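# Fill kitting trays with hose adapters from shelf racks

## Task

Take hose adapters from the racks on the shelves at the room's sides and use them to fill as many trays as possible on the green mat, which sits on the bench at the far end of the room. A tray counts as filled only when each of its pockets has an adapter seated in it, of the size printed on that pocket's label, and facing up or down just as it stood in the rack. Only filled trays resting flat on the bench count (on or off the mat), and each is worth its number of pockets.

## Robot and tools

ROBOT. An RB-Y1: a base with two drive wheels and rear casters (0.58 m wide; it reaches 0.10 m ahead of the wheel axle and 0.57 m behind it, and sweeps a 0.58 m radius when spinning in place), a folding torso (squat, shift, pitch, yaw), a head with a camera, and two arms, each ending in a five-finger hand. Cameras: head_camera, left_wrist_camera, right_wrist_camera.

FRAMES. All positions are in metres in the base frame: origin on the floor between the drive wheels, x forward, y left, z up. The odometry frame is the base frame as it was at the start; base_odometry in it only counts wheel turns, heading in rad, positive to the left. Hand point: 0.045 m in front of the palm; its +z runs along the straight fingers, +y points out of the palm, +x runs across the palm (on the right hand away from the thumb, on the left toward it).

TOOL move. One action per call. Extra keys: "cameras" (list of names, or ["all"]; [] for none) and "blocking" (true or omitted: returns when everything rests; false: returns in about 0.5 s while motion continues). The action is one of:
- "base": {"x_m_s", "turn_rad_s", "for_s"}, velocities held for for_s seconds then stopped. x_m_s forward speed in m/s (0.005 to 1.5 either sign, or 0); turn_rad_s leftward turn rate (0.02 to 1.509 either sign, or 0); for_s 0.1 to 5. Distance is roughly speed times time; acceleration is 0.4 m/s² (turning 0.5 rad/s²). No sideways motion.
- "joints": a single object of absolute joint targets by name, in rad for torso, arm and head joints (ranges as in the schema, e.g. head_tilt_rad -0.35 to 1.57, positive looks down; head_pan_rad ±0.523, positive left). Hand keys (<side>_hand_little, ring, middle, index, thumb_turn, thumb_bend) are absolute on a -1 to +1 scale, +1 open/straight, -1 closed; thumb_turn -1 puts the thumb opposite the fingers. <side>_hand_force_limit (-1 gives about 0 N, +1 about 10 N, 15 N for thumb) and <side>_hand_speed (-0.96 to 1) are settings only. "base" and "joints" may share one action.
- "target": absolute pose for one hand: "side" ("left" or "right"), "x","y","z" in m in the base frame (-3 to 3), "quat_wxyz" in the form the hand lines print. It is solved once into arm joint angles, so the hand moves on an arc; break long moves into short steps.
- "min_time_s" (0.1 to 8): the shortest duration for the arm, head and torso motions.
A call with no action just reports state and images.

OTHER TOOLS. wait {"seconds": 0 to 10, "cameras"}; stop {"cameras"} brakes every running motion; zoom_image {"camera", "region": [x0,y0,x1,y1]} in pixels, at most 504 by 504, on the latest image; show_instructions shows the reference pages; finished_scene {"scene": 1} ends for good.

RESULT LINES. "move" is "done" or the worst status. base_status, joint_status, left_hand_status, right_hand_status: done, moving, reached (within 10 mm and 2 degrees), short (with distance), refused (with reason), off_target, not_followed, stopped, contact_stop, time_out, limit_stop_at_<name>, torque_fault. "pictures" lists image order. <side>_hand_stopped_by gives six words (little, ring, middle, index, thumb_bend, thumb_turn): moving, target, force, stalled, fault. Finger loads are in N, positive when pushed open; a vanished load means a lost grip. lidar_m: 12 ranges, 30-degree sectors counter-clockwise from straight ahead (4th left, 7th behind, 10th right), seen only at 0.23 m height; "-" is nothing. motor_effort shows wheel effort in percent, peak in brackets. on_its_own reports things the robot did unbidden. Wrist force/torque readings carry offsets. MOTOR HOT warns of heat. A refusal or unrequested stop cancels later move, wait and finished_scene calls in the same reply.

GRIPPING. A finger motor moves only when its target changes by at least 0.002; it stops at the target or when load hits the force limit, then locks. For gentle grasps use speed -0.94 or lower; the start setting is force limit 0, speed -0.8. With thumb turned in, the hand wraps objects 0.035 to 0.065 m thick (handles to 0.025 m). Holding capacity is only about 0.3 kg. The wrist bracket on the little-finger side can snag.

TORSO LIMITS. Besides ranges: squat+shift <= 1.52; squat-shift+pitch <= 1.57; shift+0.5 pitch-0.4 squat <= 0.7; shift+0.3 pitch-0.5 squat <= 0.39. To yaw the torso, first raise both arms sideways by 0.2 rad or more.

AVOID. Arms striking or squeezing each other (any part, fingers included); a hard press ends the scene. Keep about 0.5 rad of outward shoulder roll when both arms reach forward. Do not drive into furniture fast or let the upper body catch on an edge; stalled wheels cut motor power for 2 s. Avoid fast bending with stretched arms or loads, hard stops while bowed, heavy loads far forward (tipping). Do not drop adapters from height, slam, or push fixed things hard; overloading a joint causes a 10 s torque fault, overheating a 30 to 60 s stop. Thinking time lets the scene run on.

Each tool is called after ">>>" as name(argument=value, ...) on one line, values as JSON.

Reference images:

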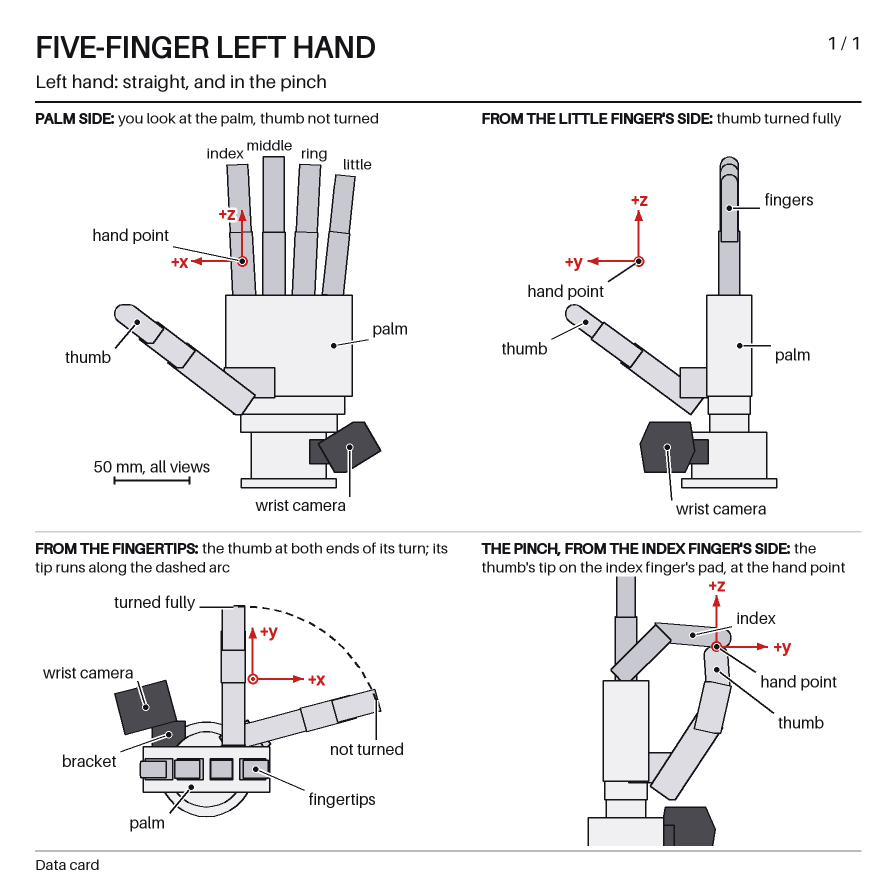

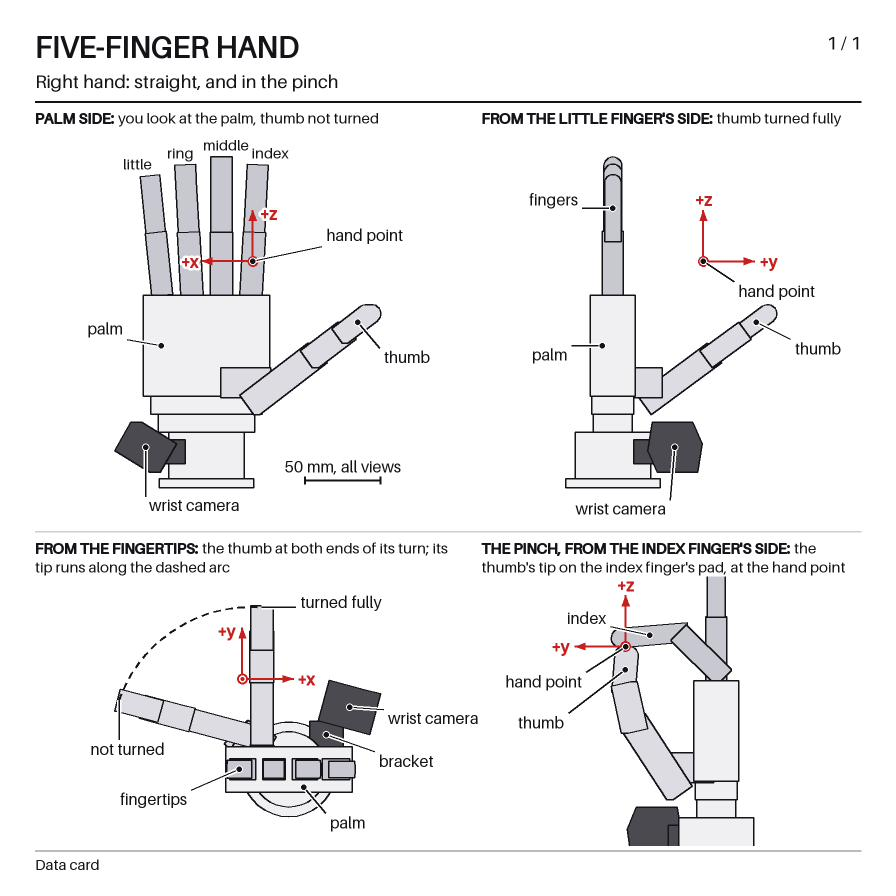

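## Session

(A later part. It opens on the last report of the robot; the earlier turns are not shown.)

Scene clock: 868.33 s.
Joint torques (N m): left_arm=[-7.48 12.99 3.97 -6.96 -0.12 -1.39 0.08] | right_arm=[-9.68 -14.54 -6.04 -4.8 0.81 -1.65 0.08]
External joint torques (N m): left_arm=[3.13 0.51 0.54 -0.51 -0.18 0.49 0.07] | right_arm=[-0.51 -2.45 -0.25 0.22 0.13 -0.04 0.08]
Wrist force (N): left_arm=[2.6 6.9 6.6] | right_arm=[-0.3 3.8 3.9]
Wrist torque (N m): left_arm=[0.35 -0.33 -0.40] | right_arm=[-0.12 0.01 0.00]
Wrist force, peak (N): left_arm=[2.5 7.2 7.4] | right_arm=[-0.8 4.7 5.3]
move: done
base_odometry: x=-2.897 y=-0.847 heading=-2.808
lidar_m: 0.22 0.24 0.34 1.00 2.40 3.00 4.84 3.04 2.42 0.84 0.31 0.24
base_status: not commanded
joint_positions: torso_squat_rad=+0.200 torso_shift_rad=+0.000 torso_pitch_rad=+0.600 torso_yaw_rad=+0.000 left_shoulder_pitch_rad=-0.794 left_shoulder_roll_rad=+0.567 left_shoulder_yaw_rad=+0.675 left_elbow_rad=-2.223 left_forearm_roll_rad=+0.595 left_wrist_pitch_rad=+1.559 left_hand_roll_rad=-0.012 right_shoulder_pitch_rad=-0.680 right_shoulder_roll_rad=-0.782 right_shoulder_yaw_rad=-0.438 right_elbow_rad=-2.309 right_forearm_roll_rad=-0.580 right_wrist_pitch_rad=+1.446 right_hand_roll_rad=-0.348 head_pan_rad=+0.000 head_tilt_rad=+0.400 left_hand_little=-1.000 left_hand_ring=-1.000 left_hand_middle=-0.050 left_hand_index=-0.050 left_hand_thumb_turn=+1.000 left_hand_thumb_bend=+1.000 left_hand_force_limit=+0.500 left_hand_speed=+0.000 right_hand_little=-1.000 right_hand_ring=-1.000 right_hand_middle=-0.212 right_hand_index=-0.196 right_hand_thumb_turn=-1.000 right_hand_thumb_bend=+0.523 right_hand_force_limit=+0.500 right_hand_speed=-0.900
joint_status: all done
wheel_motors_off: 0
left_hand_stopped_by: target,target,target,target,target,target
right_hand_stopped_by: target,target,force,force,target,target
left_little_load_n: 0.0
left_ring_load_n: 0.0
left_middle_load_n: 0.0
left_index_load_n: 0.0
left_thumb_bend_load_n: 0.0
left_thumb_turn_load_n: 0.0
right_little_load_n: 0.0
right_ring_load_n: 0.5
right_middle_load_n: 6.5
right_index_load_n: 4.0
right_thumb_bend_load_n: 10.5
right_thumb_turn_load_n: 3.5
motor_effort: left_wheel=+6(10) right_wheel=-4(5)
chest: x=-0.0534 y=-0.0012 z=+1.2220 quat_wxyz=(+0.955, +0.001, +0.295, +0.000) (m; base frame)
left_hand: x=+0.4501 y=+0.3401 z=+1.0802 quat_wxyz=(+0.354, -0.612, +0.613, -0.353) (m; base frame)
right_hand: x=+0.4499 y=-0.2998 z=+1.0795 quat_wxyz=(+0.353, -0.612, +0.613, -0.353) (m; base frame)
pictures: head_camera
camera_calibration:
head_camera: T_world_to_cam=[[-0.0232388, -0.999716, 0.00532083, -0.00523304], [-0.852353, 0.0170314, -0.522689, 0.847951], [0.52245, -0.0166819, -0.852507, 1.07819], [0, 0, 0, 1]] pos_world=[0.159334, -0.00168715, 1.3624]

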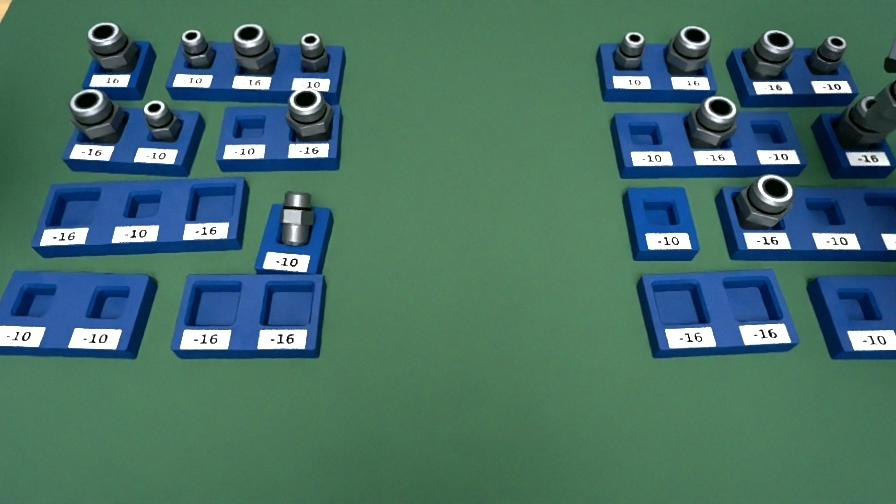

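>>> move(target={"side":"left","x":0.490,"y":0.110,"z":1.0,"quat_wxyz":[0.3536,-0.6124,0.6124,-0.3536]}, min_time_s=1.8)

>>> move(target={"side":"left","x":0.490,"y":0.110,"z":0.935,"quat_wxyz":[0.3536,-0.6124,0.6124,-0.3536]}, min_time_s=1.2)

>>> move(target={"side":"left","x":0.479,"y":0.110,"z":0.935,"quat_wxyz":[0.3536,-0.6124,0.6124,-0.3536]}, min_time_s=0.8, cameras=["left_wrist_camera"])

>>> move(target={"side":"left","x":0.472,"y":0.110,"z":0.9475,"quat_wxyz":[0.3536,-0.6124,0.6124,-0.3536]}, min_time_s=1)

>>> move(target={"side":"left","x":0.464,"y":0.110,"z":0.955,"quat_wxyz":[0.3536,-0.6124,0.6124,-0.3536]}, min_time_s=1, cameras=["left_wrist_camera"])

>>> move(target={"side":"left","x":0.456,"y":0.110,"z":0.955,"quat_wxyz":[0.3536,-0.6124,0.6124,-0.3536]}, min_time_s=1, cameras=["left_wrist_camera"])

Scene clock: 872.17 s.
Joint torques (N m): left_arm=[-13.58 1.94 0.02 -8.1 -0.75 -1.66 0.15] | right_arm=[-9.71 -14.4 -6.11 -4.86 0.64 -1.7 0.07]
External joint torques (N m): left_arm=[0.94 0.28 -1.21 0.81 -0.28 0.15 0.15] | right_arm=[-0.54 -2.3 -0.31 0.16 -0.04 -0.09 0.07]
Wrist force (N): left_arm=[2.5 6.9 6.6] | right_arm=[-0.9 3.7 3.9]
Wrist torque (N m): left_arm=[0.33 -0.33 -0.23] | right_arm=[-0.14 0.08 -0.02]
Wrist force, peak (N): left_arm=[2.5 7.1 7.3] | right_arm=[-1.4 4.9 5.0]
move: done
base_odometry: x=-2.897 y=-0.847 heading=-2.808
lidar_m: 0.22 0.23 0.32 0.99 2.38 3.01 4.83 3.05 2.42 0.85 0.32 0.23
base_status: not commanded
joint_positions: torso_squat_rad=+0.200 torso_shift_rad=+0.000 torso_pitch_rad=+0.600 torso_yaw_rad=+0.000 left_shoulder_pitch_rad=-0.891 left_shoulder_roll_rad=+0.161 left_shoulder_yaw_rad=-0.052 left_elbow_rad=-2.121 left_forearm_roll_rad=-0.203 left_wrist_pitch_rad=+1.368 left_hand_roll_rad=+0.299 right_shoulder_pitch_rad=-0.680 right_shoulder_roll_rad=-0.782 right_shoulder_yaw_rad=-0.438 right_elbow_rad=-2.309 right_forearm_roll_rad=-0.580 right_wrist_pitch_rad=+1.446 right_hand_roll_rad=-0.348 head_pan_rad=+0.000 head_tilt_rad=+0.400 left_hand_little=-1.000 left_hand_ring=-1.000 left_hand_middle=-0.050 left_hand_index=-0.050 left_hand_thumb_turn=+1.000 left_hand_thumb_bend=+1.000 left_hand_force_limit=+0.500 left_hand_speed=+0.000 right_hand_little=-1.000 right_hand_ring=-1.000 right_hand_middle=-0.212 right_hand_index=-0.196 right_hand_thumb_turn=-1.000 right_hand_thumb_bend=+0.523 right_hand_force_limit=+0.500 right_hand_speed=-0.900
joint_status: all done
wheel_motors_off: 0
left_hand_stopped_by: target,target,target,target,target,target
right_hand_stopped_by: target,target,force,force,target,target
left_little_load_n: 0.0
left_ring_load_n: 0.0
left_middle_load_n: 0.0
left_index_load_n: 0.0
left_thumb_bend_load_n: 0.0
left_thumb_turn_load_n: 0.0
right_little_load_n: 0.0
right_ring_load_n: 0.0
right_middle_load_n: 6.5
right_index_load_n: 4.0
right_thumb_bend_load_n: 10.5
right_thumb_turn_load_n: 3.5
motor_effort: left_wheel=+6(10) right_wheel=-4(5)
chest: x=-0.0534 y=-0.0012 z=+1.2220 quat_wxyz=(+0.955, +0.001, +0.295, +0.000) (m; base frame)
left_hand: x=+0.4900 y=+0.1101 z=+1.0001 quat_wxyz=(+0.354, -0.612, +0.612, -0.354) (m; base frame)
left_hand_status: reached (checked arc, planned for 1.8 s): 0 mm and 0.0 deg off.
right_hand: x=+0.4499 y=-0.2998 z=+1.0795 quat_wxyz=(+0.353, -0.612, +0.613, -0.353) (m; base frame)
pictures: none

Scene clock: 873.70 s.
Joint torques (N m): left_arm=[-10.12 0.75 -0.27 -9.12 -0.89 -1.51 0.45] | right_arm=[-9.62 -14.51 -6.14 -4.77 0.67 -1.64 0.06]
External joint torques (N m): left_arm=[3.29 -0.31 -1.43 0.91 -0.38 0.26 0.44] | right_arm=[-0.45 -2.41 -0.34 0.26 -0.02 -0.04 0.06]
Wrist force (N): left_arm=[2.3 7.1 6.6] | right_arm=[-0.8 4.0 4.4]
Wrist torque (N m): left_arm=[0.37 -0.29 -0.26] | right_arm=[-0.14 0.03 -0.06]
Wrist force, peak (N): left_arm=[2.1 7.3 6.7] | right_arm=[-1.6 4.8 4.4]
move: done
base_odometry: x=-2.897 y=-0.847 heading=-2.808
lidar_m: 0.22 0.23 0.33 1.00 2.39 3.00 4.83 3.04 2.43 0.85 0.32 0.23
base_status: not commanded
joint_positions: torso_squat_rad=+0.200 torso_shift_rad=+0.000 torso_pitch_rad=+0.600 torso_yaw_rad=+0.000 left_shoulder_pitch_rad=-0.763 left_shoulder_roll_rad=+0.151 left_shoulder_yaw_rad=-0.090 left_elbow_rad=-1.999 left_forearm_roll_rad=-0.246 left_wrist_pitch_rad=+1.127 left_hand_roll_rad=+0.361 right_shoulder_pitch_rad=-0.680 right_shoulder_roll_rad=-0.782 right_shoulder_yaw_rad=-0.438 right_elbow_rad=-2.309 right_forearm_roll_rad=-0.580 right_wrist_pitch_rad=+1.446 right_hand_roll_rad=-0.348 head_pan_rad=+0.000 head_tilt_rad=+0.400 left_hand_little=-1.000 left_hand_ring=-1.000 left_hand_middle=-0.050 left_hand_index=-0.050 left_hand_thumb_turn=+1.000 left_hand_thumb_bend=+1.000 left_hand_force_limit=+0.500 left_hand_speed=+0.000 right_hand_little=-1.000 right_hand_ring=-1.000 right_hand_middle=-0.212 right_hand_index=-0.196 right_hand_thumb_turn=-1.000 right_hand_thumb_bend=+0.523 right_hand_force_limit=+0.500 right_hand_speed=-0.900
joint_status: all done
wheel_motors_off: 0
left_hand_stopped_by: target,target,target,target,target,target
right_hand_stopped_by: target,target,force,force,target,target
left_little_load_n: 0.0
left_ring_load_n: 0.5
left_middle_load_n: 0.0
left_index_load_n: 0.0
left_thumb_bend_load_n: 0.0
left_thumb_turn_load_n: 0.0
right_little_load_n: 0.0
right_ring_load_n: 0.0
right_middle_load_n: 6.5
right_index_load_n: 4.0
right_thumb_bend_load_n: 10.5
right_thumb_turn_load_n: 3.5
motor_effort: left_wheel=+5(9) right_wheel=-4(5)
chest: x=-0.0534 y=-0.0012 z=+1.2220 quat_wxyz=(+0.955, +0.001, +0.295, +0.000) (m; base frame)
left_hand: x=+0.4902 y=+0.1102 z=+0.9354 quat_wxyz=(+0.354, -0.612, +0.612, -0.354) (m; base frame)
left_hand_status: reached (checked arc, planned for 1.2 s): 0 mm and 0.0 deg off.
right_hand: x=+0.4499 y=-0.2998 z=+1.0795 quat_wxyz=(+0.353, -0.612, +0.613, -0.353) (m; base frame)
pictures: none

Scene clock: 874.83 s.
Joint torques (N m): left_arm=[-9.25 0.08 -0.4 -10.91 -0.84 -1.16 -0.23] | right_arm=[-9.94 -14.65 -6.17 -4.84 0.67 -1.63 0.07]
External joint torques (N m): left_arm=[3.55 -0.71 -1.47 -0.92 -0.32 0.61 -0.23] | right_arm=[-0.78 -2.56 -0.38 0.18 -0.02 -0.02 0.07]
Wrist force (N): left_arm=[2.4 6.8 6.6] | right_arm=[-0.4 4.7 4.8]
Wrist torque (N m): left_arm=[0.36 -0.31 -0.40] | right_arm=[-0.02 -0.05 0.01]
Wrist force, peak (N): left_arm=[2.3 7.1 6.7] | right_arm=[-0.8 4.7 4.9]
move: done
base_odometry: x=-2.897 y=-0.847 heading=-2.808
lidar_m: 0.22 0.23 0.33 0.99 2.38 2.99 4.83 3.03 2.41 0.85 0.32 0.23
base_status: not commanded
joint_positions: torso_squat_rad=+0.200 torso_shift_rad=+0.000 torso_pitch_rad=+0.600 torso_yaw_rad=+0.000 left_shoulder_pitch_rad=-0.729 left_shoulder_roll_rad=+0.146 left_shoulder_yaw_rad=-0.103 left_elbow_rad=-2.040 left_forearm_roll_rad=-0.255 left_wrist_pitch_rad=+1.136 left_hand_roll_rad=+0.361 right_shoulder_pitch_rad=-0.680 right_shoulder_roll_rad=-0.782 right_shoulder_yaw_rad=-0.438 right_elbow_rad=-2.309 right_forearm_roll_rad=-0.580 right_wrist_pitch_rad=+1.446 right_hand_roll_rad=-0.348 head_pan_rad=+0.000 head_tilt_rad=+0.400 left_hand_little=-1.000 left_hand_ring=-1.000 left_hand_middle=-0.050 left_hand_index=-0.050 left_hand_thumb_turn=+1.000 left_hand_thumb_bend=+1.000 left_hand_force_limit=+0.500 left_hand_speed=+0.000 right_hand_little=-1.000 right_hand_ring=-1.000 right_hand_middle=-0.212 right_hand_index=-0.196 right_hand_thumb_turn=-1.000 right_hand_thumb_bend=+0.523 right_hand_force_limit=+0.500 right_hand_speed=-0.900
joint_status: all done
wheel_motors_off: 0
left_hand_stopped_by: target,target,target,target,target,target
right_hand_stopped_by: target,target,force,force,target,target
left_little_load_n: 0.0
left_ring_load_n: 0.0
left_middle_load_n: 0.0
left_index_load_n: 0.0
left_thumb_bend_load_n: 0.0
left_thumb_turn_load_n: 0.0
right_little_load_n: 0.0
right_ring_load_n: 0.0
right_middle_load_n: 6.0
right_index_load_n: 4.0
right_thumb_bend_load_n: 10.5
right_thumb_turn_load_n: 3.5
motor_effort: left_wheel=+7(10) right_wheel=-4(5)
chest: x=-0.0534 y=-0.0012 z=+1.2220 quat_wxyz=(+0.955, +0.001, +0.295, +0.000) (m; base frame)
left_hand: x=+0.4799 y=+0.1101 z=+0.9351 quat_wxyz=(+0.354, -0.613, +0.612, -0.354) (m; base frame)
left_hand_status: reached (checked arc, planned for 0.8 s): 1 mm and 0.0 deg off.
right_hand: x=+0.4499 y=-0.2998 z=+1.0795 quat_wxyz=(+0.353, -0.612, +0.613, -0.353) (m; base frame)
pictures: left_wrist_camera
camera_calibration:
left_wrist_camera: T_world_to_cam=[[0.490881, -0.220316, 0.84291, -0.996589], [-0.532868, -0.841354, 0.0904138, 0.263619], [0.689266, -0.493542, -0.530404, 0.329385], [0, 0, 0, 1]] pos_world=[0.402647, 0.164797, 0.990907]

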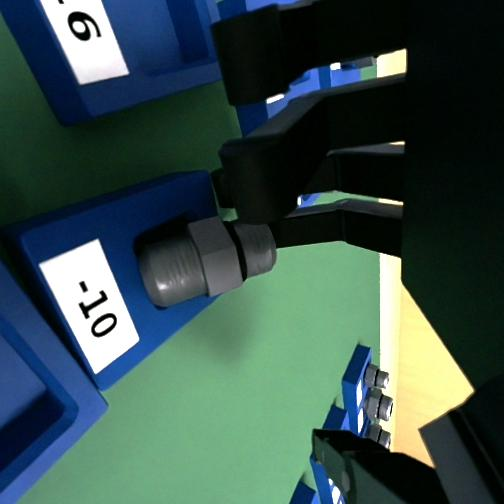

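Scene clock: 876.17 s.
Joint torques (N m): left_arm=[-8.96 -0.14 -0.53 -10.65 -0.26 -1.21 -0.4] | right_arm=[-9.56 -14.55 -5.8 -4.84 0.61 -1.79 -0.02]
External joint torques (N m): left_arm=[3.57 -0.84 -1.56 -0.86 0.24 0.56 -0.4] | right_arm=[-0.39 -2.46 -0.01 0.18 -0.07 -0.18 -0.02]
Wrist force (N): left_arm=[2.4 6.8 7.7] | right_arm=[-1.0 3.7 4.3]
Wrist torque (N m): left_arm=[0.34 -0.29 -0.43] | right_arm=[-0.15 0.04 -0.02]
Wrist force, peak (N): left_arm=[2.5 7.1 7.5] | right_arm=[-1.3 4.5 5.3]
move: done
base_odometry: x=-2.897 y=-0.847 heading=-2.808
lidar_m: 0.22 0.24 0.33 0.99 2.39 2.99 4.82 3.04 2.43 0.85 0.32 0.23
base_status: not commanded
joint_positions: torso_squat_rad=+0.200 torso_shift_rad=+0.000 torso_pitch_rad=+0.600 torso_yaw_rad=+0.000 left_shoulder_pitch_rad=-0.725 left_shoulder_roll_rad=+0.143 left_shoulder_yaw_rad=-0.106 left_elbow_rad=-2.099 left_forearm_roll_rad=-0.254 left_wrist_pitch_rad=+1.190 left_hand_roll_rad=+0.346 right_shoulder_pitch_rad=-0.680 right_shoulder_roll_rad=-0.782 right_shoulder_yaw_rad=-0.438 right_elbow_rad=-2.309 right_forearm_roll_rad=-0.580 right_wrist_pitch_rad=+1.446 right_hand_roll_rad=-0.348 head_pan_rad=+0.000 head_tilt_rad=+0.400 left_hand_little=-1.000 left_hand_ring=-1.000 left_hand_middle=-0.050 left_hand_index=-0.050 left_hand_thumb_turn=+1.000 left_hand_thumb_bend=+1.000 left_hand_force_limit=+0.500 left_hand_speed=+0.000 right_hand_little=-1.000 right_hand_ring=-1.000 right_hand_middle=-0.212 right_hand_index=-0.196 right_hand_thumb_turn=-1.000 right_hand_thumb_bend=+0.523 right_hand_force_limit=+0.500 right_hand_speed=-0.900
joint_status: all done
wheel_motors_off: 0
left_hand_stopped_by: target,target,target,target,target,target
right_hand_stopped_by: target,target,force,force,target,target
left_little_load_n: 0.0
left_ring_load_n: 0.0
left_middle_load_n: 0.0
left_index_load_n: 1.0
left_thumb_bend_load_n: 0.0
left_thumb_turn_load_n: 0.0
right_little_load_n: 0.0
right_ring_load_n: 0.0
right_middle_load_n: 6.5
right_index_load_n: 4.0
right_thumb_bend_load_n: 10.5
right_thumb_turn_load_n: 3.5
motor_effort: left_wheel=+8(9) right_wheel=-4(5)
chest: x=-0.0534 y=-0.0012 z=+1.2220 quat_wxyz=(+0.955, +0.001, +0.295, +0.000) (m; base frame)
left_hand: x=+0.4723 y=+0.1102 z=+0.9478 quat_wxyz=(+0.354, -0.612, +0.612, -0.354) (m; base frame)
left_hand_status: reached (checked arc, planned for 1.0 s): 0 mm and 0.0 deg off.
right_hand: x=+0.4499 y=-0.2998 z=+1.0795 quat_wxyz=(+0.353, -0.612, +0.613, -0.353) (m; base frame)
pictures: none

Scene clock: 877.50 s.
Joint torques (N m): left_arm=[-8.61 -0.4 -0.6 -10.41 -0.79 -1.05 -0.3] | right_arm=[-9.86 -14.72 -5.85 -4.89 0.7 -1.81 -0.01]
External joint torques (N m): left_arm=[3.59 -0.97 -1.58 -0.76 -0.29 0.74 -0.3] | right_arm=[-0.69 -2.63 -0.05 0.14 0.02 -0.2 -0.02]
Wrist force (N): left_arm=[2.3 6.0 7.5] | right_arm=[-1.0 4.3 4.3]
Wrist torque (N m): left_arm=[0.35 -0.27 -0.42] | right_arm=[-0.08 0.08 -0.03]
Wrist force, peak (N): left_arm=[2.5 6.9 7.7] | right_arm=[-1.6 4.6 4.6]
move: done
base_odometry: x=-2.897 y=-0.847 heading=-2.808
lidar_m: 0.22 0.24 0.33 0.99 2.38 2.99 4.84 3.03 2.44 0.84 0.32 0.23
base_status: not commanded
joint_positions: torso_squat_rad=+0.200 torso_shift_rad=+0.000 torso_pitch_rad=+0.600 torso_yaw_rad=+0.000 left_shoulder_pitch_rad=-0.715 left_shoulder_roll_rad=+0.140 left_shoulder_yaw_rad=-0.112 left_elbow_rad=-2.144 left_forearm_roll_rad=-0.257 left_wrist_pitch_rad=+1.224 left_hand_roll_rad=+0.338 right_shoulder_pitch_rad=-0.680 right_shoulder_roll_rad=-0.782 right_shoulder_yaw_rad=-0.438 right_elbow_rad=-2.309 right_forearm_roll_rad=-0.580 right_wrist_pitch_rad=+1.446 right_hand_roll_rad=-0.348 head_pan_rad=+0.000 head_tilt_rad=+0.400 left_hand_little=-1.000 left_hand_ring=-1.000 left_hand_middle=-0.050 left_hand_index=-0.050 left_hand_thumb_turn=+1.000 left_hand_thumb_bend=+1.000 left_hand_force_limit=+0.500 left_hand_speed=+0.000 right_hand_little=-1.000 right_hand_ring=-1.000 right_hand_middle=-0.212 right_hand_index=-0.196 right_hand_thumb_turn=-1.000 right_hand_thumb_bend=+0.523 right_hand_force_limit=+0.500 right_hand_speed=-0.900
joint_status: all done
wheel_motors_off: 0
left_hand_stopped_by: target,target,target,target,target,target
right_hand_stopped_by: target,target,force,force,target,target
left_little_load_n: 0.0
left_ring_load_n: 0.0
left_middle_load_n: 0.0
left_index_load_n: 1.5
left_thumb_bend_load_n: 0.0
left_thumb_turn_load_n: 0.0
right_little_load_n: 0.0
right_ring_load_n: 0.0
right_middle_load_n: 6.5
right_index_load_n: 4.0
right_thumb_bend_load_n: 10.5
right_thumb_turn_load_n: 3.5
motor_effort: left_wheel=+7(10) right_wheel=-5(5)
chest: x=-0.0534 y=-0.0012 z=+1.2220 quat_wxyz=(+0.955, +0.001, +0.295, +0.000) (m; base frame)
left_hand: x=+0.4648 y=+0.1101 z=+0.9549 quat_wxyz=(+0.354, -0.612, +0.612, -0.354) (m; base frame)
left_hand_status: reached (checked arc, planned for 1.0 s): 1 mm and 0.1 deg off.
right_hand: x=+0.4499 y=-0.2998 z=+1.0795 quat_wxyz=(+0.353, -0.612, +0.613, -0.353) (m; base frame)
pictures: left_wrist_camera
camera_calibration:
left_wrist_camera: T_world_to_cam=[[0.49015, -0.220447, 0.8433, -1.00596], [-0.533077, -0.841274, 0.0899227, 0.254349], [0.689624, -0.49362, -0.529866, 0.349623], [0, 0, 0, 1]] pos_world=[0.38755, 0.164798, 1.01071]

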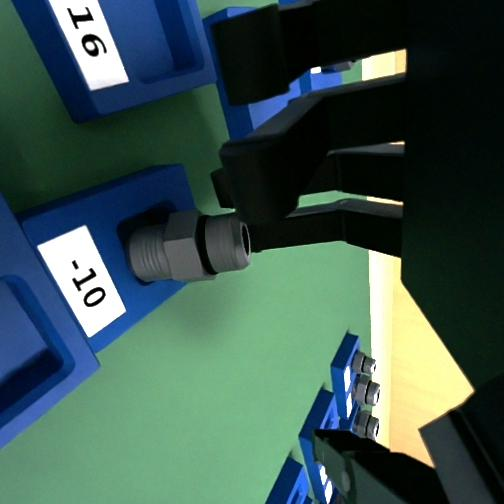

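Scene clock: 878.83 s.
Joint torques (N m): left_arm=[-7.74 -0.37 -0.26 -9.89 -0.68 -0.99 -0.25] | right_arm=[-9.92 -14.56 -5.8 -4.65 0.67 -1.66 0.05]
External joint torques (N m): left_arm=[3.98 -0.74 -1.17 -0.27 -0.18 0.79 -0.26] | right_arm=[-0.75 -2.46 -0.01 0.38 -0.01 -0.06 0.05]
Wrist force (N): left_arm=[2.4 5.7 7.3] | right_arm=[-0.8 4.5 4.0]
Wrist torque (N m): left_arm=[0.34 -0.28 -0.41] | right_arm=[0.02 0.06 0.03]
Wrist force, peak (N): left_arm=[2.5 6.3 7.9] | right_arm=[-0.5 4.7 5.3]
move: done
base_odometry: x=-2.897 y=-0.847 heading=-2.808
lidar_m: 0.22 0.23 0.33 1.00 2.38 3.00 4.83 3.04 2.42 0.85 0.32 0.23
base_status: not commanded
joint_positions: torso_squat_rad=+0.200 torso_shift_rad=+0.000 torso_pitch_rad=+0.600 torso_yaw_rad=+0.000 left_shoulder_pitch_rad=-0.690 left_shoulder_roll_rad=+0.136 left_shoulder_yaw_rad=-0.124 left_elbow_rad=-2.176 left_forearm_roll_rad=-0.265 left_wrist_pitch_rad=+1.232 left_hand_roll_rad=+0.337 right_shoulder_pitch_rad=-0.680 right_shoulder_roll_rad=-0.782 right_shoulder_yaw_rad=-0.438 right_elbow_rad=-2.309 right_forearm_roll_rad=-0.580 right_wrist_pitch_rad=+1.446 right_hand_roll_rad=-0.348 head_pan_rad=+0.000 head_tilt_rad=+0.400 left_hand_little=-1.000 left_hand_ring=-1.000 left_hand_middle=-0.050 left_hand_index=-0.050 left_hand_thumb_turn=+1.000 left_hand_thumb_bend=+1.000 left_hand_force_limit=+0.500 left_hand_speed=+0.000 right_hand_little=-1.000 right_hand_ring=-1.000 right_hand_middle=-0.212 right_hand_index=-0.196 right_hand_thumb_turn=-1.000 right_hand_thumb_bend=+0.523 right_hand_force_limit=+0.500 right_hand_speed=-0.900
joint_status: all done
wheel_motors_off: 0
left_hand_stopped_by: target,target,target,target,target,target
right_hand_stopped_by: target,target,force,force,target,target
left_little_load_n: 0.0
left_ring_load_n: 0.0
left_middle_load_n: 0.0
left_index_load_n: 1.5
left_thumb_bend_load_n: 0.0
left_thumb_turn_load_n: -0.5
right_little_load_n: 0.0
right_ring_load_n: 0.0
right_middle_load_n: 6.5
right_index_load_n: 3.5
right_thumb_bend_load_n: 10.5
right_thumb_turn_load_n: 3.5
motor_effort: left_wheel=+8(9) right_wheel=-4(5)
chest: x=-0.0534 y=-0.0012 z=+1.2220 quat_wxyz=(+0.955, +0.001, +0.295, +0.000) (m; base frame)
left_hand: x=+0.4567 y=+0.1101 z=+0.9553 quat_wxyz=(+0.354, -0.612, +0.612, -0.354) (m; base frame)
left_hand_status: reached (checked arc, planned for 1.0 s): 1 mm and 0.0 deg off.
right_hand: x=+0.4499 y=-0.2998 z=+1.0795 quat_wxyz=(+0.353, -0.612, +0.613, -0.353) (m; base frame)
pictures: left_wrist_camera
camera_calibration:
left_wrist_camera: T_world_to_cam=[[0.490463, -0.22038, 0.843136, -1.00215], [-0.533019, -0.841285, 0.0901687, 0.24968], [0.689446, -0.493632, -0.530086, 0.355729], [0, 0, 0, 1]] pos_world=[0.379349, 0.164797, 1.01101]

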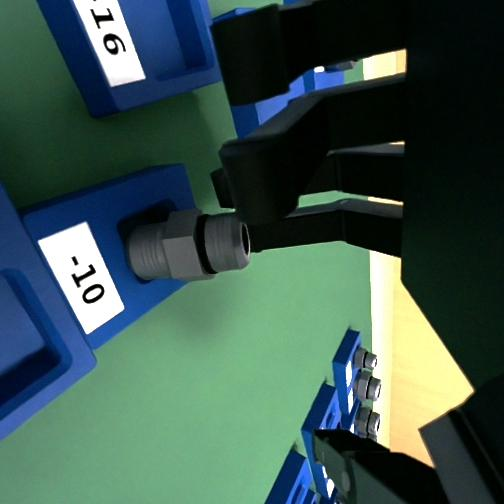

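>>> move(target={"side":"left","x":0.4545,"y":0.1125,"z":0.9485,"quat_wxyz":[0.3536,-0.6124,0.6124,-0.3536]}, min_time_s=1, cameras=["left_wrist_camera"])

>>> move(joints={"left_hand_thumb_turn":-1}, cameras=["left_wrist_camera"])

Scene clock: 881.10 s.
Joint torques (N m): left_arm=[-7.54 2.56 -0.77 -8.6 -0.36 -1.48 0.05] | right_arm=[-9.98 -14.5 -5.84 -4.98 0.71 -1.63 -0.06]
External joint torques (N m): left_arm=[3.91 2.16 -1.7 1.12 0.15 0.3 0.04] | right_arm=[-0.81 -2.41 -0.05 0.04 0.03 -0.03 -0.06]
Wrist force (N): left_arm=[2.6 6.3 7.7] | right_arm=[-0.6 4.1 4.7]
Wrist torque (N m): left_arm=[0.35 -0.29 -0.23] | right_arm=[-0.12 0.01 -0.01]
Wrist force, peak (N): left_arm=[2.6 6.7 7.9] | right_arm=[-0.9 5.2 4.7]
move: done
base_odometry: x=-2.897 y=-0.847 heading=-2.808
lidar_m: 0.22 0.22 0.33 1.00 2.39 3.00 4.83 3.04 2.43 0.85 0.32 0.23
base_status: not commanded
joint_positions: torso_squat_rad=+0.200 torso_shift_rad=+0.000 torso_pitch_rad=+0.600 torso_yaw_rad=+0.000 left_shoulder_pitch_rad=-0.668 left_shoulder_roll_rad=+0.140 left_shoulder_yaw_rad=-0.125 left_elbow_rad=-2.172 left_forearm_roll_rad=-0.264 left_wrist_pitch_rad=+1.208 left_hand_roll_rad=+0.342 right_shoulder_pitch_rad=-0.680 right_shoulder_roll_rad=-0.782 right_shoulder_yaw_rad=-0.438 right_elbow_rad=-2.309 right_forearm_roll_rad=-0.580 right_wrist_pitch_rad=+1.446 right_hand_roll_rad=-0.348 head_pan_rad=+0.000 head_tilt_rad=+0.400 left_hand_little=-1.000 left_hand_ring=-1.000 left_hand_middle=-0.050 left_hand_index=-0.050 left_hand_thumb_turn=+1.000 left_hand_thumb_bend=+1.000 left_hand_force_limit=+0.500 left_hand_speed=+0.000 right_hand_little=-1.000 right_hand_ring=-1.000 right_hand_middle=-0.212 right_hand_index=-0.196 right_hand_thumb_turn=-1.000 right_hand_thumb_bend=+0.523 right_hand_force_limit=+0.500 right_hand_speed=-0.900
joint_status: all done
wheel_motors_off: 0
left_hand_stopped_by: target,target,target,target,target,target
right_hand_stopped_by: target,target,force,force,target,target
left_little_load_n: 0.0
left_ring_load_n: 0.0
left_middle_load_n: 0.0
left_index_load_n: 1.5
left_thumb_bend_load_n: 0.0
left_thumb_turn_load_n: 0.0
right_little_load_n: 0.0
right_ring_load_n: 0.0
right_middle_load_n: 6.5
right_index_load_n: 4.0
right_thumb_bend_load_n: 10.5
right_thumb_turn_load_n: 3.5
motor_effort: left_wheel=+8(9) right_wheel=-4(5)
chest: x=-0.0534 y=-0.0012 z=+1.2220 quat_wxyz=(+0.955, +0.001, +0.295, +0.000) (m; base frame)
left_hand: x=+0.4546 y=+0.1124 z=+0.9491 quat_wxyz=(+0.354, -0.612, +0.612, -0.354) (m; base frame)
left_hand_status: reached (checked arc, planned for 1.0 s): 1 mm and 0.0 deg off.
right_hand: x=+0.4499 y=-0.2998 z=+1.0795 quat_wxyz=(+0.353, -0.612, +0.613, -0.353) (m; base frame)
pictures: left_wrist_camera
camera_calibration:
left_wrist_camera: T_world_to_cam=[[0.490588, -0.220395, 0.843059, -0.995385], [-0.53302, -0.841276, 0.0902424, 0.251117], [0.689357, -0.493639, -0.530195, 0.355152], [0, 0, 0, 1]] pos_world=[0.377348, 0.167197, 1.00481]

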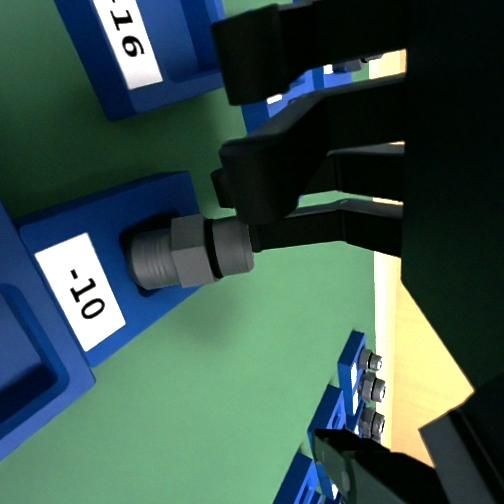

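Scene clock: 882.63 s.
Joint torques (N m): left_arm=[-7.77 2.36 -0.6 -8.33 -0.09 -1.62 0.04] | right_arm=[-9.93 -14.18 -6 -4.84 0.62 -1.75 0.06]
External joint torques (N m): left_arm=[3.68 1.95 -1.54 1.38 0.42 0.16 0.04] | right_arm=[-0.77 -2.08 -0.2 0.18 -0.06 -0.15 0.05]
Wrist force (N): left_arm=[2.4 5.8 7.0] | right_arm=[-1.0 3.8 5.3]
Wrist torque (N m): left_arm=[0.34 -0.27 -0.24] | right_arm=[-0.21 0.04 -0.05]
Wrist force, peak (N): left_arm=[2.6 6.7 7.9] | right_arm=[-0.6 5.0 5.1]
move: done
base_odometry: x=-2.897 y=-0.847 heading=-2.808
lidar_m: 0.22 0.23 0.34 0.99 2.38 3.00 4.83 3.04 2.43 0.85 0.32 0.23
base_status: not commanded
joint_positions: torso_squat_rad=+0.200 torso_shift_rad=+0.000 torso_pitch_rad=+0.600 torso_yaw_rad=+0.000 left_shoulder_pitch_rad=-0.668 left_shoulder_roll_rad=+0.140 left_shoulder_yaw_rad=-0.125 left_elbow_rad=-2.172 left_forearm_roll_rad=-0.264 left_wrist_pitch_rad=+1.208 left_hand_roll_rad=+0.342 right_shoulder_pitch_rad=-0.680 right_shoulder_roll_rad=-0.782 right_shoulder_yaw_rad=-0.438 right_elbow_rad=-2.309 right_forearm_roll_rad=-0.580 right_wrist_pitch_rad=+1.446 right_hand_roll_rad=-0.348 head_pan_rad=+0.000 head_tilt_rad=+0.400 left_hand_little=-1.000 left_hand_ring=-1.000 left_hand_middle=-0.050 left_hand_index=-0.050 left_hand_thumb_turn=-1.000 left_hand_thumb_bend=+1.000 left_hand_force_limit=+0.500 left_hand_speed=+0.000 right_hand_little=-1.000 right_hand_ring=-1.000 right_hand_middle=-0.212 right_hand_index=-0.196 right_hand_thumb_turn=-1.000 right_hand_thumb_bend=+0.523 right_hand_force_limit=+0.500 right_hand_speed=-0.900
joint_status: all done
wheel_motors_off: 0
left_hand_stopped_by: target,target,target,target,target,target
right_hand_stopped_by: target,target,force,force,target,target
left_little_load_n: 0.0
left_ring_load_n: 0.0
left_middle_load_n: 0.0
left_index_load_n: 1.5
left_thumb_bend_load_n: 0.0
left_thumb_turn_load_n: 0.0
right_little_load_n: 0.0
right_ring_load_n: 0.0
right_middle_load_n: 7.0
right_index_load_n: 4.0
right_thumb_bend_load_n: 10.5
right_thumb_turn_load_n: 3.5
motor_effort: left_wheel=+7(10) right_wheel=-4(5)
chest: x=-0.0534 y=-0.0012 z=+1.2220 quat_wxyz=(+0.955, +0.001, +0.295, +0.000) (m; base frame)
left_hand: x=+0.4546 y=+0.1124 z=+0.9491 quat_wxyz=(+0.354, -0.612, +0.612, -0.354) (m; base frame)
right_hand: x=+0.4499 y=-0.2998 z=+1.0795 quat_wxyz=(+0.353, -0.612, +0.613, -0.353) (m; base frame)
pictures: left_wrist_camera
camera_calibration:
left_wrist_camera: T_world_to_cam=[[0.490588, -0.220395, 0.843059, -0.995385], [-0.53302, -0.841276, 0.0902424, 0.251117], [0.689357, -0.493639, -0.530195, 0.355152], [0, 0, 0, 1]] pos_world=[0.377348, 0.167197, 1.00481]

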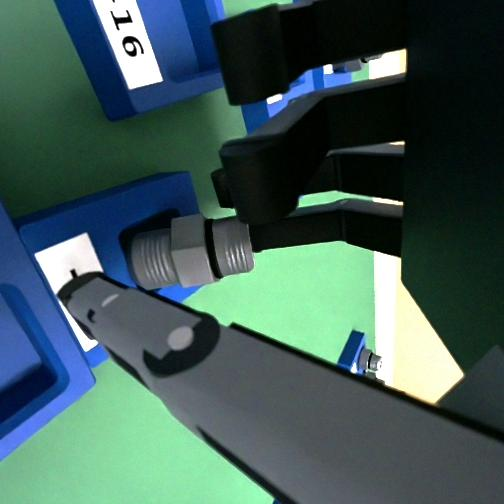

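>>> move(joints={"left_hand_speed":-0.6,"left_hand_thumb_bend":0.62}, cameras=["left_wrist_camera"])

>>> move(joints={"left_hand_speed":-0.8,"left_hand_thumb_bend":0.52}, cameras=["left_wrist_camera"])

Scene clock: 884.00 s.
Joint torques (N m): left_arm=[-7.66 2.21 -1.23 -8.53 -0.33 -1.39 0.23] | right_arm=[-9.68 -14.49 -5.63 -4.81 0.72 -1.69 0.09]
External joint torques (N m): left_arm=[3.79 1.79 -2.16 1.18 0.19 0.39 0.24] | right_arm=[-0.52 -2.4 0.16 0.21 0.03 -0.08 0.08]
Wrist force (N): left_arm=[2.5 6.3 8.0] | right_arm=[-1.2 4.0 4.8]
Wrist torque (N m): left_arm=[0.35 -0.27 -0.25] | right_arm=[-0.14 0.06 -0.04]
Wrist force, peak (N): left_arm=[2.9 6.4 8.0] | right_arm=[-0.7 4.8 4.8]
move: done
base_odometry: x=-2.897 y=-0.847 heading=-2.808
lidar_m: 0.22 0.23 0.33 1.01 2.40 2.99 4.83 3.03 2.44 0.85 0.31 0.23
base_status: not commanded
joint_positions: torso_squat_rad=+0.200 torso_shift_rad=+0.000 torso_pitch_rad=+0.600 torso_yaw_rad=+0.000 left_shoulder_pitch_rad=-0.668 left_shoulder_roll_rad=+0.140 left_shoulder_yaw_rad=-0.125 left_elbow_rad=-2.172 left_forearm_roll_rad=-0.264 left_wrist_pitch_rad=+1.208 left_hand_roll_rad=+0.342 right_shoulder_pitch_rad=-0.680 right_shoulder_roll_rad=-0.782 right_shoulder_yaw_rad=-0.438 right_elbow_rad=-2.309 right_forearm_roll_rad=-0.580 right_wrist_pitch_rad=+1.446 right_hand_roll_rad=-0.348 head_pan_rad=+0.000 head_tilt_rad=+0.400 left_hand_little=-1.000 left_hand_ring=-1.000 left_hand_middle=-0.050 left_hand_index=-0.050 left_hand_thumb_turn=-1.000 left_hand_thumb_bend=+0.620 left_hand_force_limit=+0.500 left_hand_speed=-0.600 right_hand_little=-1.000 right_hand_ring=-1.000 right_hand_middle=-0.212 right_hand_index=-0.196 right_hand_thumb_turn=-1.000 right_hand_thumb_bend=+0.523 right_hand_force_limit=+0.500 right_hand_speed=-0.900
joint_status: all done
wheel_motors_off: 0
left_hand_stopped_by: target,target,target,target,target,target
right_hand_stopped_by: target,target,force,force,target,target
left_little_load_n: 0.0
left_ring_load_n: 0.0
left_middle_load_n: 0.0
left_index_load_n: 1.5
left_thumb_bend_load_n: 0.0
left_thumb_turn_load_n: 0.0
right_little_load_n: 0.0
right_ring_load_n: 0.0
right_middle_load_n: 6.5
right_index_load_n: 4.0
right_thumb_bend_load_n: 10.5
right_thumb_turn_load_n: 3.5
motor_effort: left_wheel=+5(9) right_wheel=-4(5)
chest: x=-0.0534 y=-0.0012 z=+1.2220 quat_wxyz=(+0.955, +0.001, +0.295, +0.000) (m; base frame)
left_hand: x=+0.4546 y=+0.1124 z=+0.9491 quat_wxyz=(+0.354, -0.612, +0.612, -0.354) (m; base frame)
right_hand: x=+0.4499 y=-0.2998 z=+1.0795 quat_wxyz=(+0.353, -0.612, +0.613, -0.353) (m; base frame)
pictures: left_wrist_camera
camera_calibration:
left_wrist_camera: T_world_to_cam=[[0.490588, -0.220395, 0.843059, -0.995385], [-0.53302, -0.841276, 0.0902424, 0.251117], [0.689357, -0.493639, -0.530195, 0.355152], [0, 0, 0, 1]] pos_world=[0.377348, 0.167197, 1.00481]

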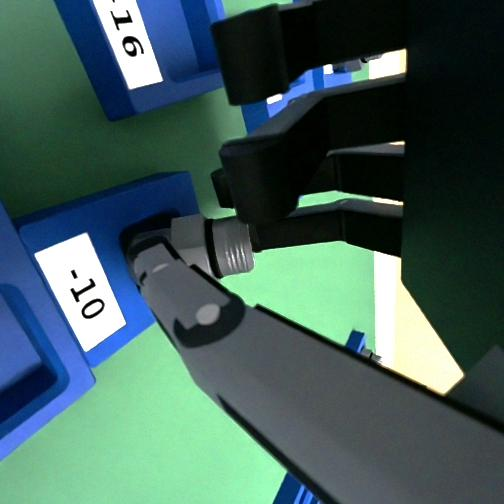

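Scene clock: 884.83 s.
Joint torques (N m): left_arm=[-7.77 2.56 -0.45 -8.63 -0.33 -1.12 0.45] | right_arm=[-9.73 -14.72 -5.85 -4.79 0.72 -1.79 -0.04]
External joint torques (N m): left_arm=[3.68 2.14 -1.38 1.08 0.18 0.66 0.45] | right_arm=[-0.57 -2.63 -0.06 0.23 0.04 -0.18 -0.05]
Wrist force (N): left_arm=[2.2 4.6 6.2] | right_arm=[-0.9 3.7 4.6]
Wrist torque (N m): left_arm=[0.28 -0.27 -0.25] | right_arm=[-0.22 0.06 -0.05]
Wrist force, peak (N): left_arm=[2.6 6.7 7.7] | right_arm=[-0.8 4.0 5.5]
move: done
base_odometry: x=-2.897 y=-0.847 heading=-2.808
lidar_m: 0.21 0.23 0.32 0.99 2.38 2.99 4.83 3.04 2.42 0.85 0.32 0.24
base_status: not commanded
joint_positions: torso_squat_rad=+0.200 torso_shift_rad=+0.000 torso_pitch_rad=+0.600 torso_yaw_rad=+0.000 left_shoulder_pitch_rad=-0.668 left_shoulder_roll_rad=+0.140 left_shoulder_yaw_rad=-0.125 left_elbow_rad=-2.172 left_forearm_roll_rad=-0.264 left_wrist_pitch_rad=+1.208 left_hand_roll_rad=+0.342 right_shoulder_pitch_rad=-0.680 right_shoulder_roll_rad=-0.782 right_shoulder_yaw_rad=-0.438 right_elbow_rad=-2.309 right_forearm_roll_rad=-0.580 right_wrist_pitch_rad=+1.446 right_hand_roll_rad=-0.348 head_pan_rad=+0.000 head_tilt_rad=+0.400 left_hand_little=-1.000 left_hand_ring=-1.000 left_hand_middle=-0.050 left_hand_index=-0.049 left_hand_thumb_turn=-1.000 left_hand_thumb_bend=+0.524 left_hand_force_limit=+0.500 left_hand_speed=-0.800 right_hand_little=-1.000 right_hand_ring=-1.000 right_hand_middle=-0.212 right_hand_index=-0.196 right_hand_thumb_turn=-1.000 right_hand_thumb_bend=+0.523 right_hand_force_limit=+0.500 right_hand_speed=-0.900
joint_status: all done
wheel_motors_off: 0
left_hand_stopped_by: target,target,target,target,target,target
right_hand_stopped_by: target,target,force,force,target,target
left_little_load_n: 0.0
left_ring_load_n: 0.0
left_middle_load_n: 0.0
left_index_load_n: 10.0
left_thumb_bend_load_n: 5.5
left_thumb_turn_load_n: -1.0
right_little_load_n: 0.0
right_ring_load_n: 0.0
right_middle_load_n: 6.5
right_index_load_n: 4.0
right_thumb_bend_load_n: 10.5
right_thumb_turn_load_n: 3.5
motor_effort: left_wheel=+5(8) right_wheel=-3(5)
chest: x=-0.0534 y=-0.0012 z=+1.2220 quat_wxyz=(+0.955, +0.001, +0.295, +0.000) (m; base frame)
left_hand: x=+0.4546 y=+0.1124 z=+0.9490 quat_wxyz=(+0.354, -0.612, +0.612, -0.354) (m; base frame)
right_hand: x=+0.4499 y=-0.2998 z=+1.0795 quat_wxyz=(+0.353, -0.612, +0.613, -0.353) (m; base frame)
pictures: left_wrist_camera
camera_calibration:
left_wrist_camera: T_world_to_cam=[[0.490588, -0.220395, 0.843059, -0.995385], [-0.53302, -0.841276, 0.0902424, 0.251117], [0.689357, -0.493639, -0.530195, 0.355152], [0, 0, 0, 1]] pos_world=[0.377348, 0.167197, 1.00481]

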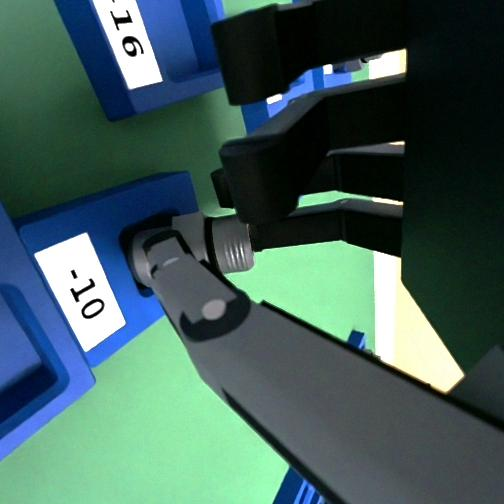

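>>> move(target={"side":"left","x":0.4545,"y":0.1125,"z":0.975,"quat_wxyz":[0.3536,-0.6124,0.6124,-0.3536]}, min_time_s=1.5, cameras=["left_wrist_camera","head_camera"])

>>> zoom_image(camera="left_wrist_camera", region=[110, 160, 310, 320])

Scene clock: 886.97 s.
Joint torques (N m): left_arm=[-11.28 1.1 2.81 -10.21 -0.17 -1.42 -0.08] | right_arm=[-9.96 -14.48 -6.05 -4.82 0.67 -1.73 0.1]
External joint torques (N m): left_arm=[0.65 0.49 1.87 -0.98 0.33 0.38 -0.07] | right_arm=[-0.8 -2.39 -0.25 0.21 -0.02 -0.12 0.1]
Wrist force (N): left_arm=[2.1 7.1 6.7] | right_arm=[-1.1 4.3 4.0]
Wrist torque (N m): left_arm=[0.39 -0.27 -0.45] | right_arm=[-0.01 0.09 -0.02]
Wrist force, peak (N): left_arm=[2.4 7.6 6.5] | right_arm=[-0.4 4.8 5.4]
move: done
base_odometry: x=-2.897 y=-0.847 heading=-2.808
lidar_m: 0.22 0.23 0.34 0.98 2.38 2.99 4.83 3.05 2.43 0.85 0.31 0.22
base_status: not commanded
joint_positions: torso_squat_rad=+0.200 torso_shift_rad=+0.000 torso_pitch_rad=+0.600 torso_yaw_rad=+0.000 left_shoulder_pitch_rad=-0.723 left_shoulder_roll_rad=+0.140 left_shoulder_yaw_rad=-0.109 left_elbow_rad=-2.226 left_forearm_roll_rad=-0.247 left_wrist_pitch_rad=+1.312 left_hand_roll_rad=+0.312 right_shoulder_pitch_rad=-0.680 right_shoulder_roll_rad=-0.782 right_shoulder_yaw_rad=-0.438 right_elbow_rad=-2.309 right_forearm_roll_rad=-0.580 right_wrist_pitch_rad=+1.446 right_hand_roll_rad=-0.348 head_pan_rad=+0.000 head_tilt_rad=+0.400 left_hand_little=-1.000 left_hand_ring=-1.000 left_hand_middle=-0.050 left_hand_index=-0.050 left_hand_thumb_turn=-1.000 left_hand_thumb_bend=+0.523 left_hand_force_limit=+0.500 left_hand_speed=-0.800 right_hand_little=-1.000 right_hand_ring=-1.000 right_hand_middle=-0.212 right_hand_index=-0.196 right_hand_thumb_turn=-1.000 right_hand_thumb_bend=+0.523 right_hand_force_limit=+0.500 right_hand_speed=-0.900
joint_status: all done
wheel_motors_off: 0
left_hand_stopped_by: target,target,target,target,target,target
right_hand_stopped_by: target,target,force,force,target,target
left_little_load_n: 0.0
left_ring_load_n: 0.0
left_middle_load_n: 0.0
left_index_load_n: 0.0
left_thumb_bend_load_n: 0.0
left_thumb_turn_load_n: 0.0
right_little_load_n: 0.0
right_ring_load_n: 0.0
right_middle_load_n: 6.5
right_index_load_n: 4.0
right_thumb_bend_load_n: 10.5
right_thumb_turn_load_n: 3.5
motor_effort: left_wheel=+7(9) right_wheel=-4(5)
chest: x=-0.0534 y=-0.0012 z=+1.2220 quat_wxyz=(+0.955, +0.001, +0.295, +0.000) (m; base frame)
left_hand: x=+0.4544 y=+0.1124 z=+0.9749 quat_wxyz=(+0.354, -0.612, +0.612, -0.354) (m; base frame)
left_hand_status: reached (checked arc, planned for 1.5 s): 0 mm and 0.0 deg off.
right_hand: x=+0.4499 y=-0.2998 z=+1.0795 quat_wxyz=(+0.353, -0.612, +0.613, -0.353) (m; base frame)
pictures: head_camera, left_wrist_camera
camera_calibration:
head_camera: T_world_to_cam=[[-0.0232388, -0.999716, 0.00532083, -0.00523304], [-0.852353, 0.0170314, -0.522689, 0.847951], [0.52245, -0.0166819, -0.852507, 1.07819], [0, 0, 0, 1]] pos_world=[0.159334, -0.00168715, 1.3624]
left_wrist_camera: T_world_to_cam=[[0.490865, -0.221103, 0.842713, -1.01677], [-0.533433, -0.841035, 0.0900517, 0.248902], [0.68884, -0.493734, -0.530778, 0.369787], [0, 0, 0, 1]] pos_world=[0.377145, 0.1671, 1.03071]

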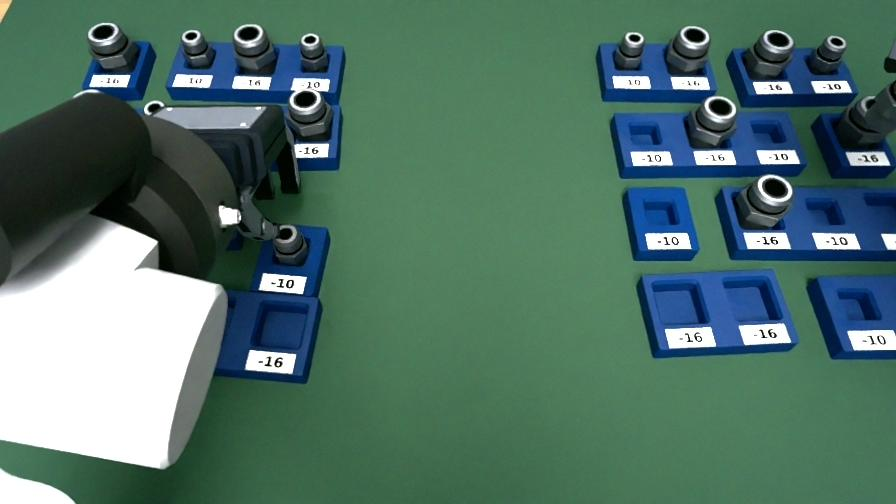

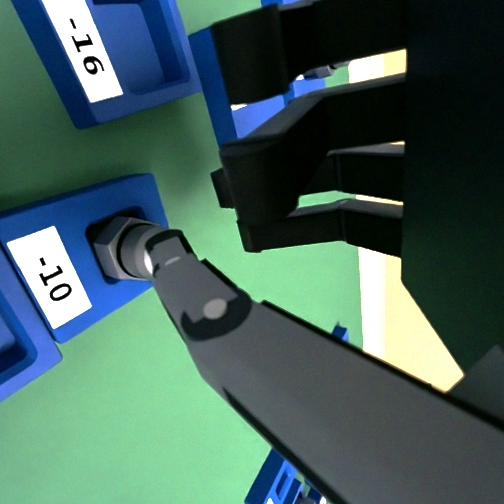

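Scaled by 2.520 from the camera's 504x504 image, which has a finer 720x720 frame.

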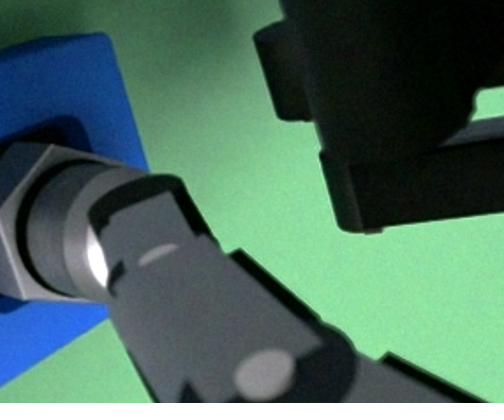

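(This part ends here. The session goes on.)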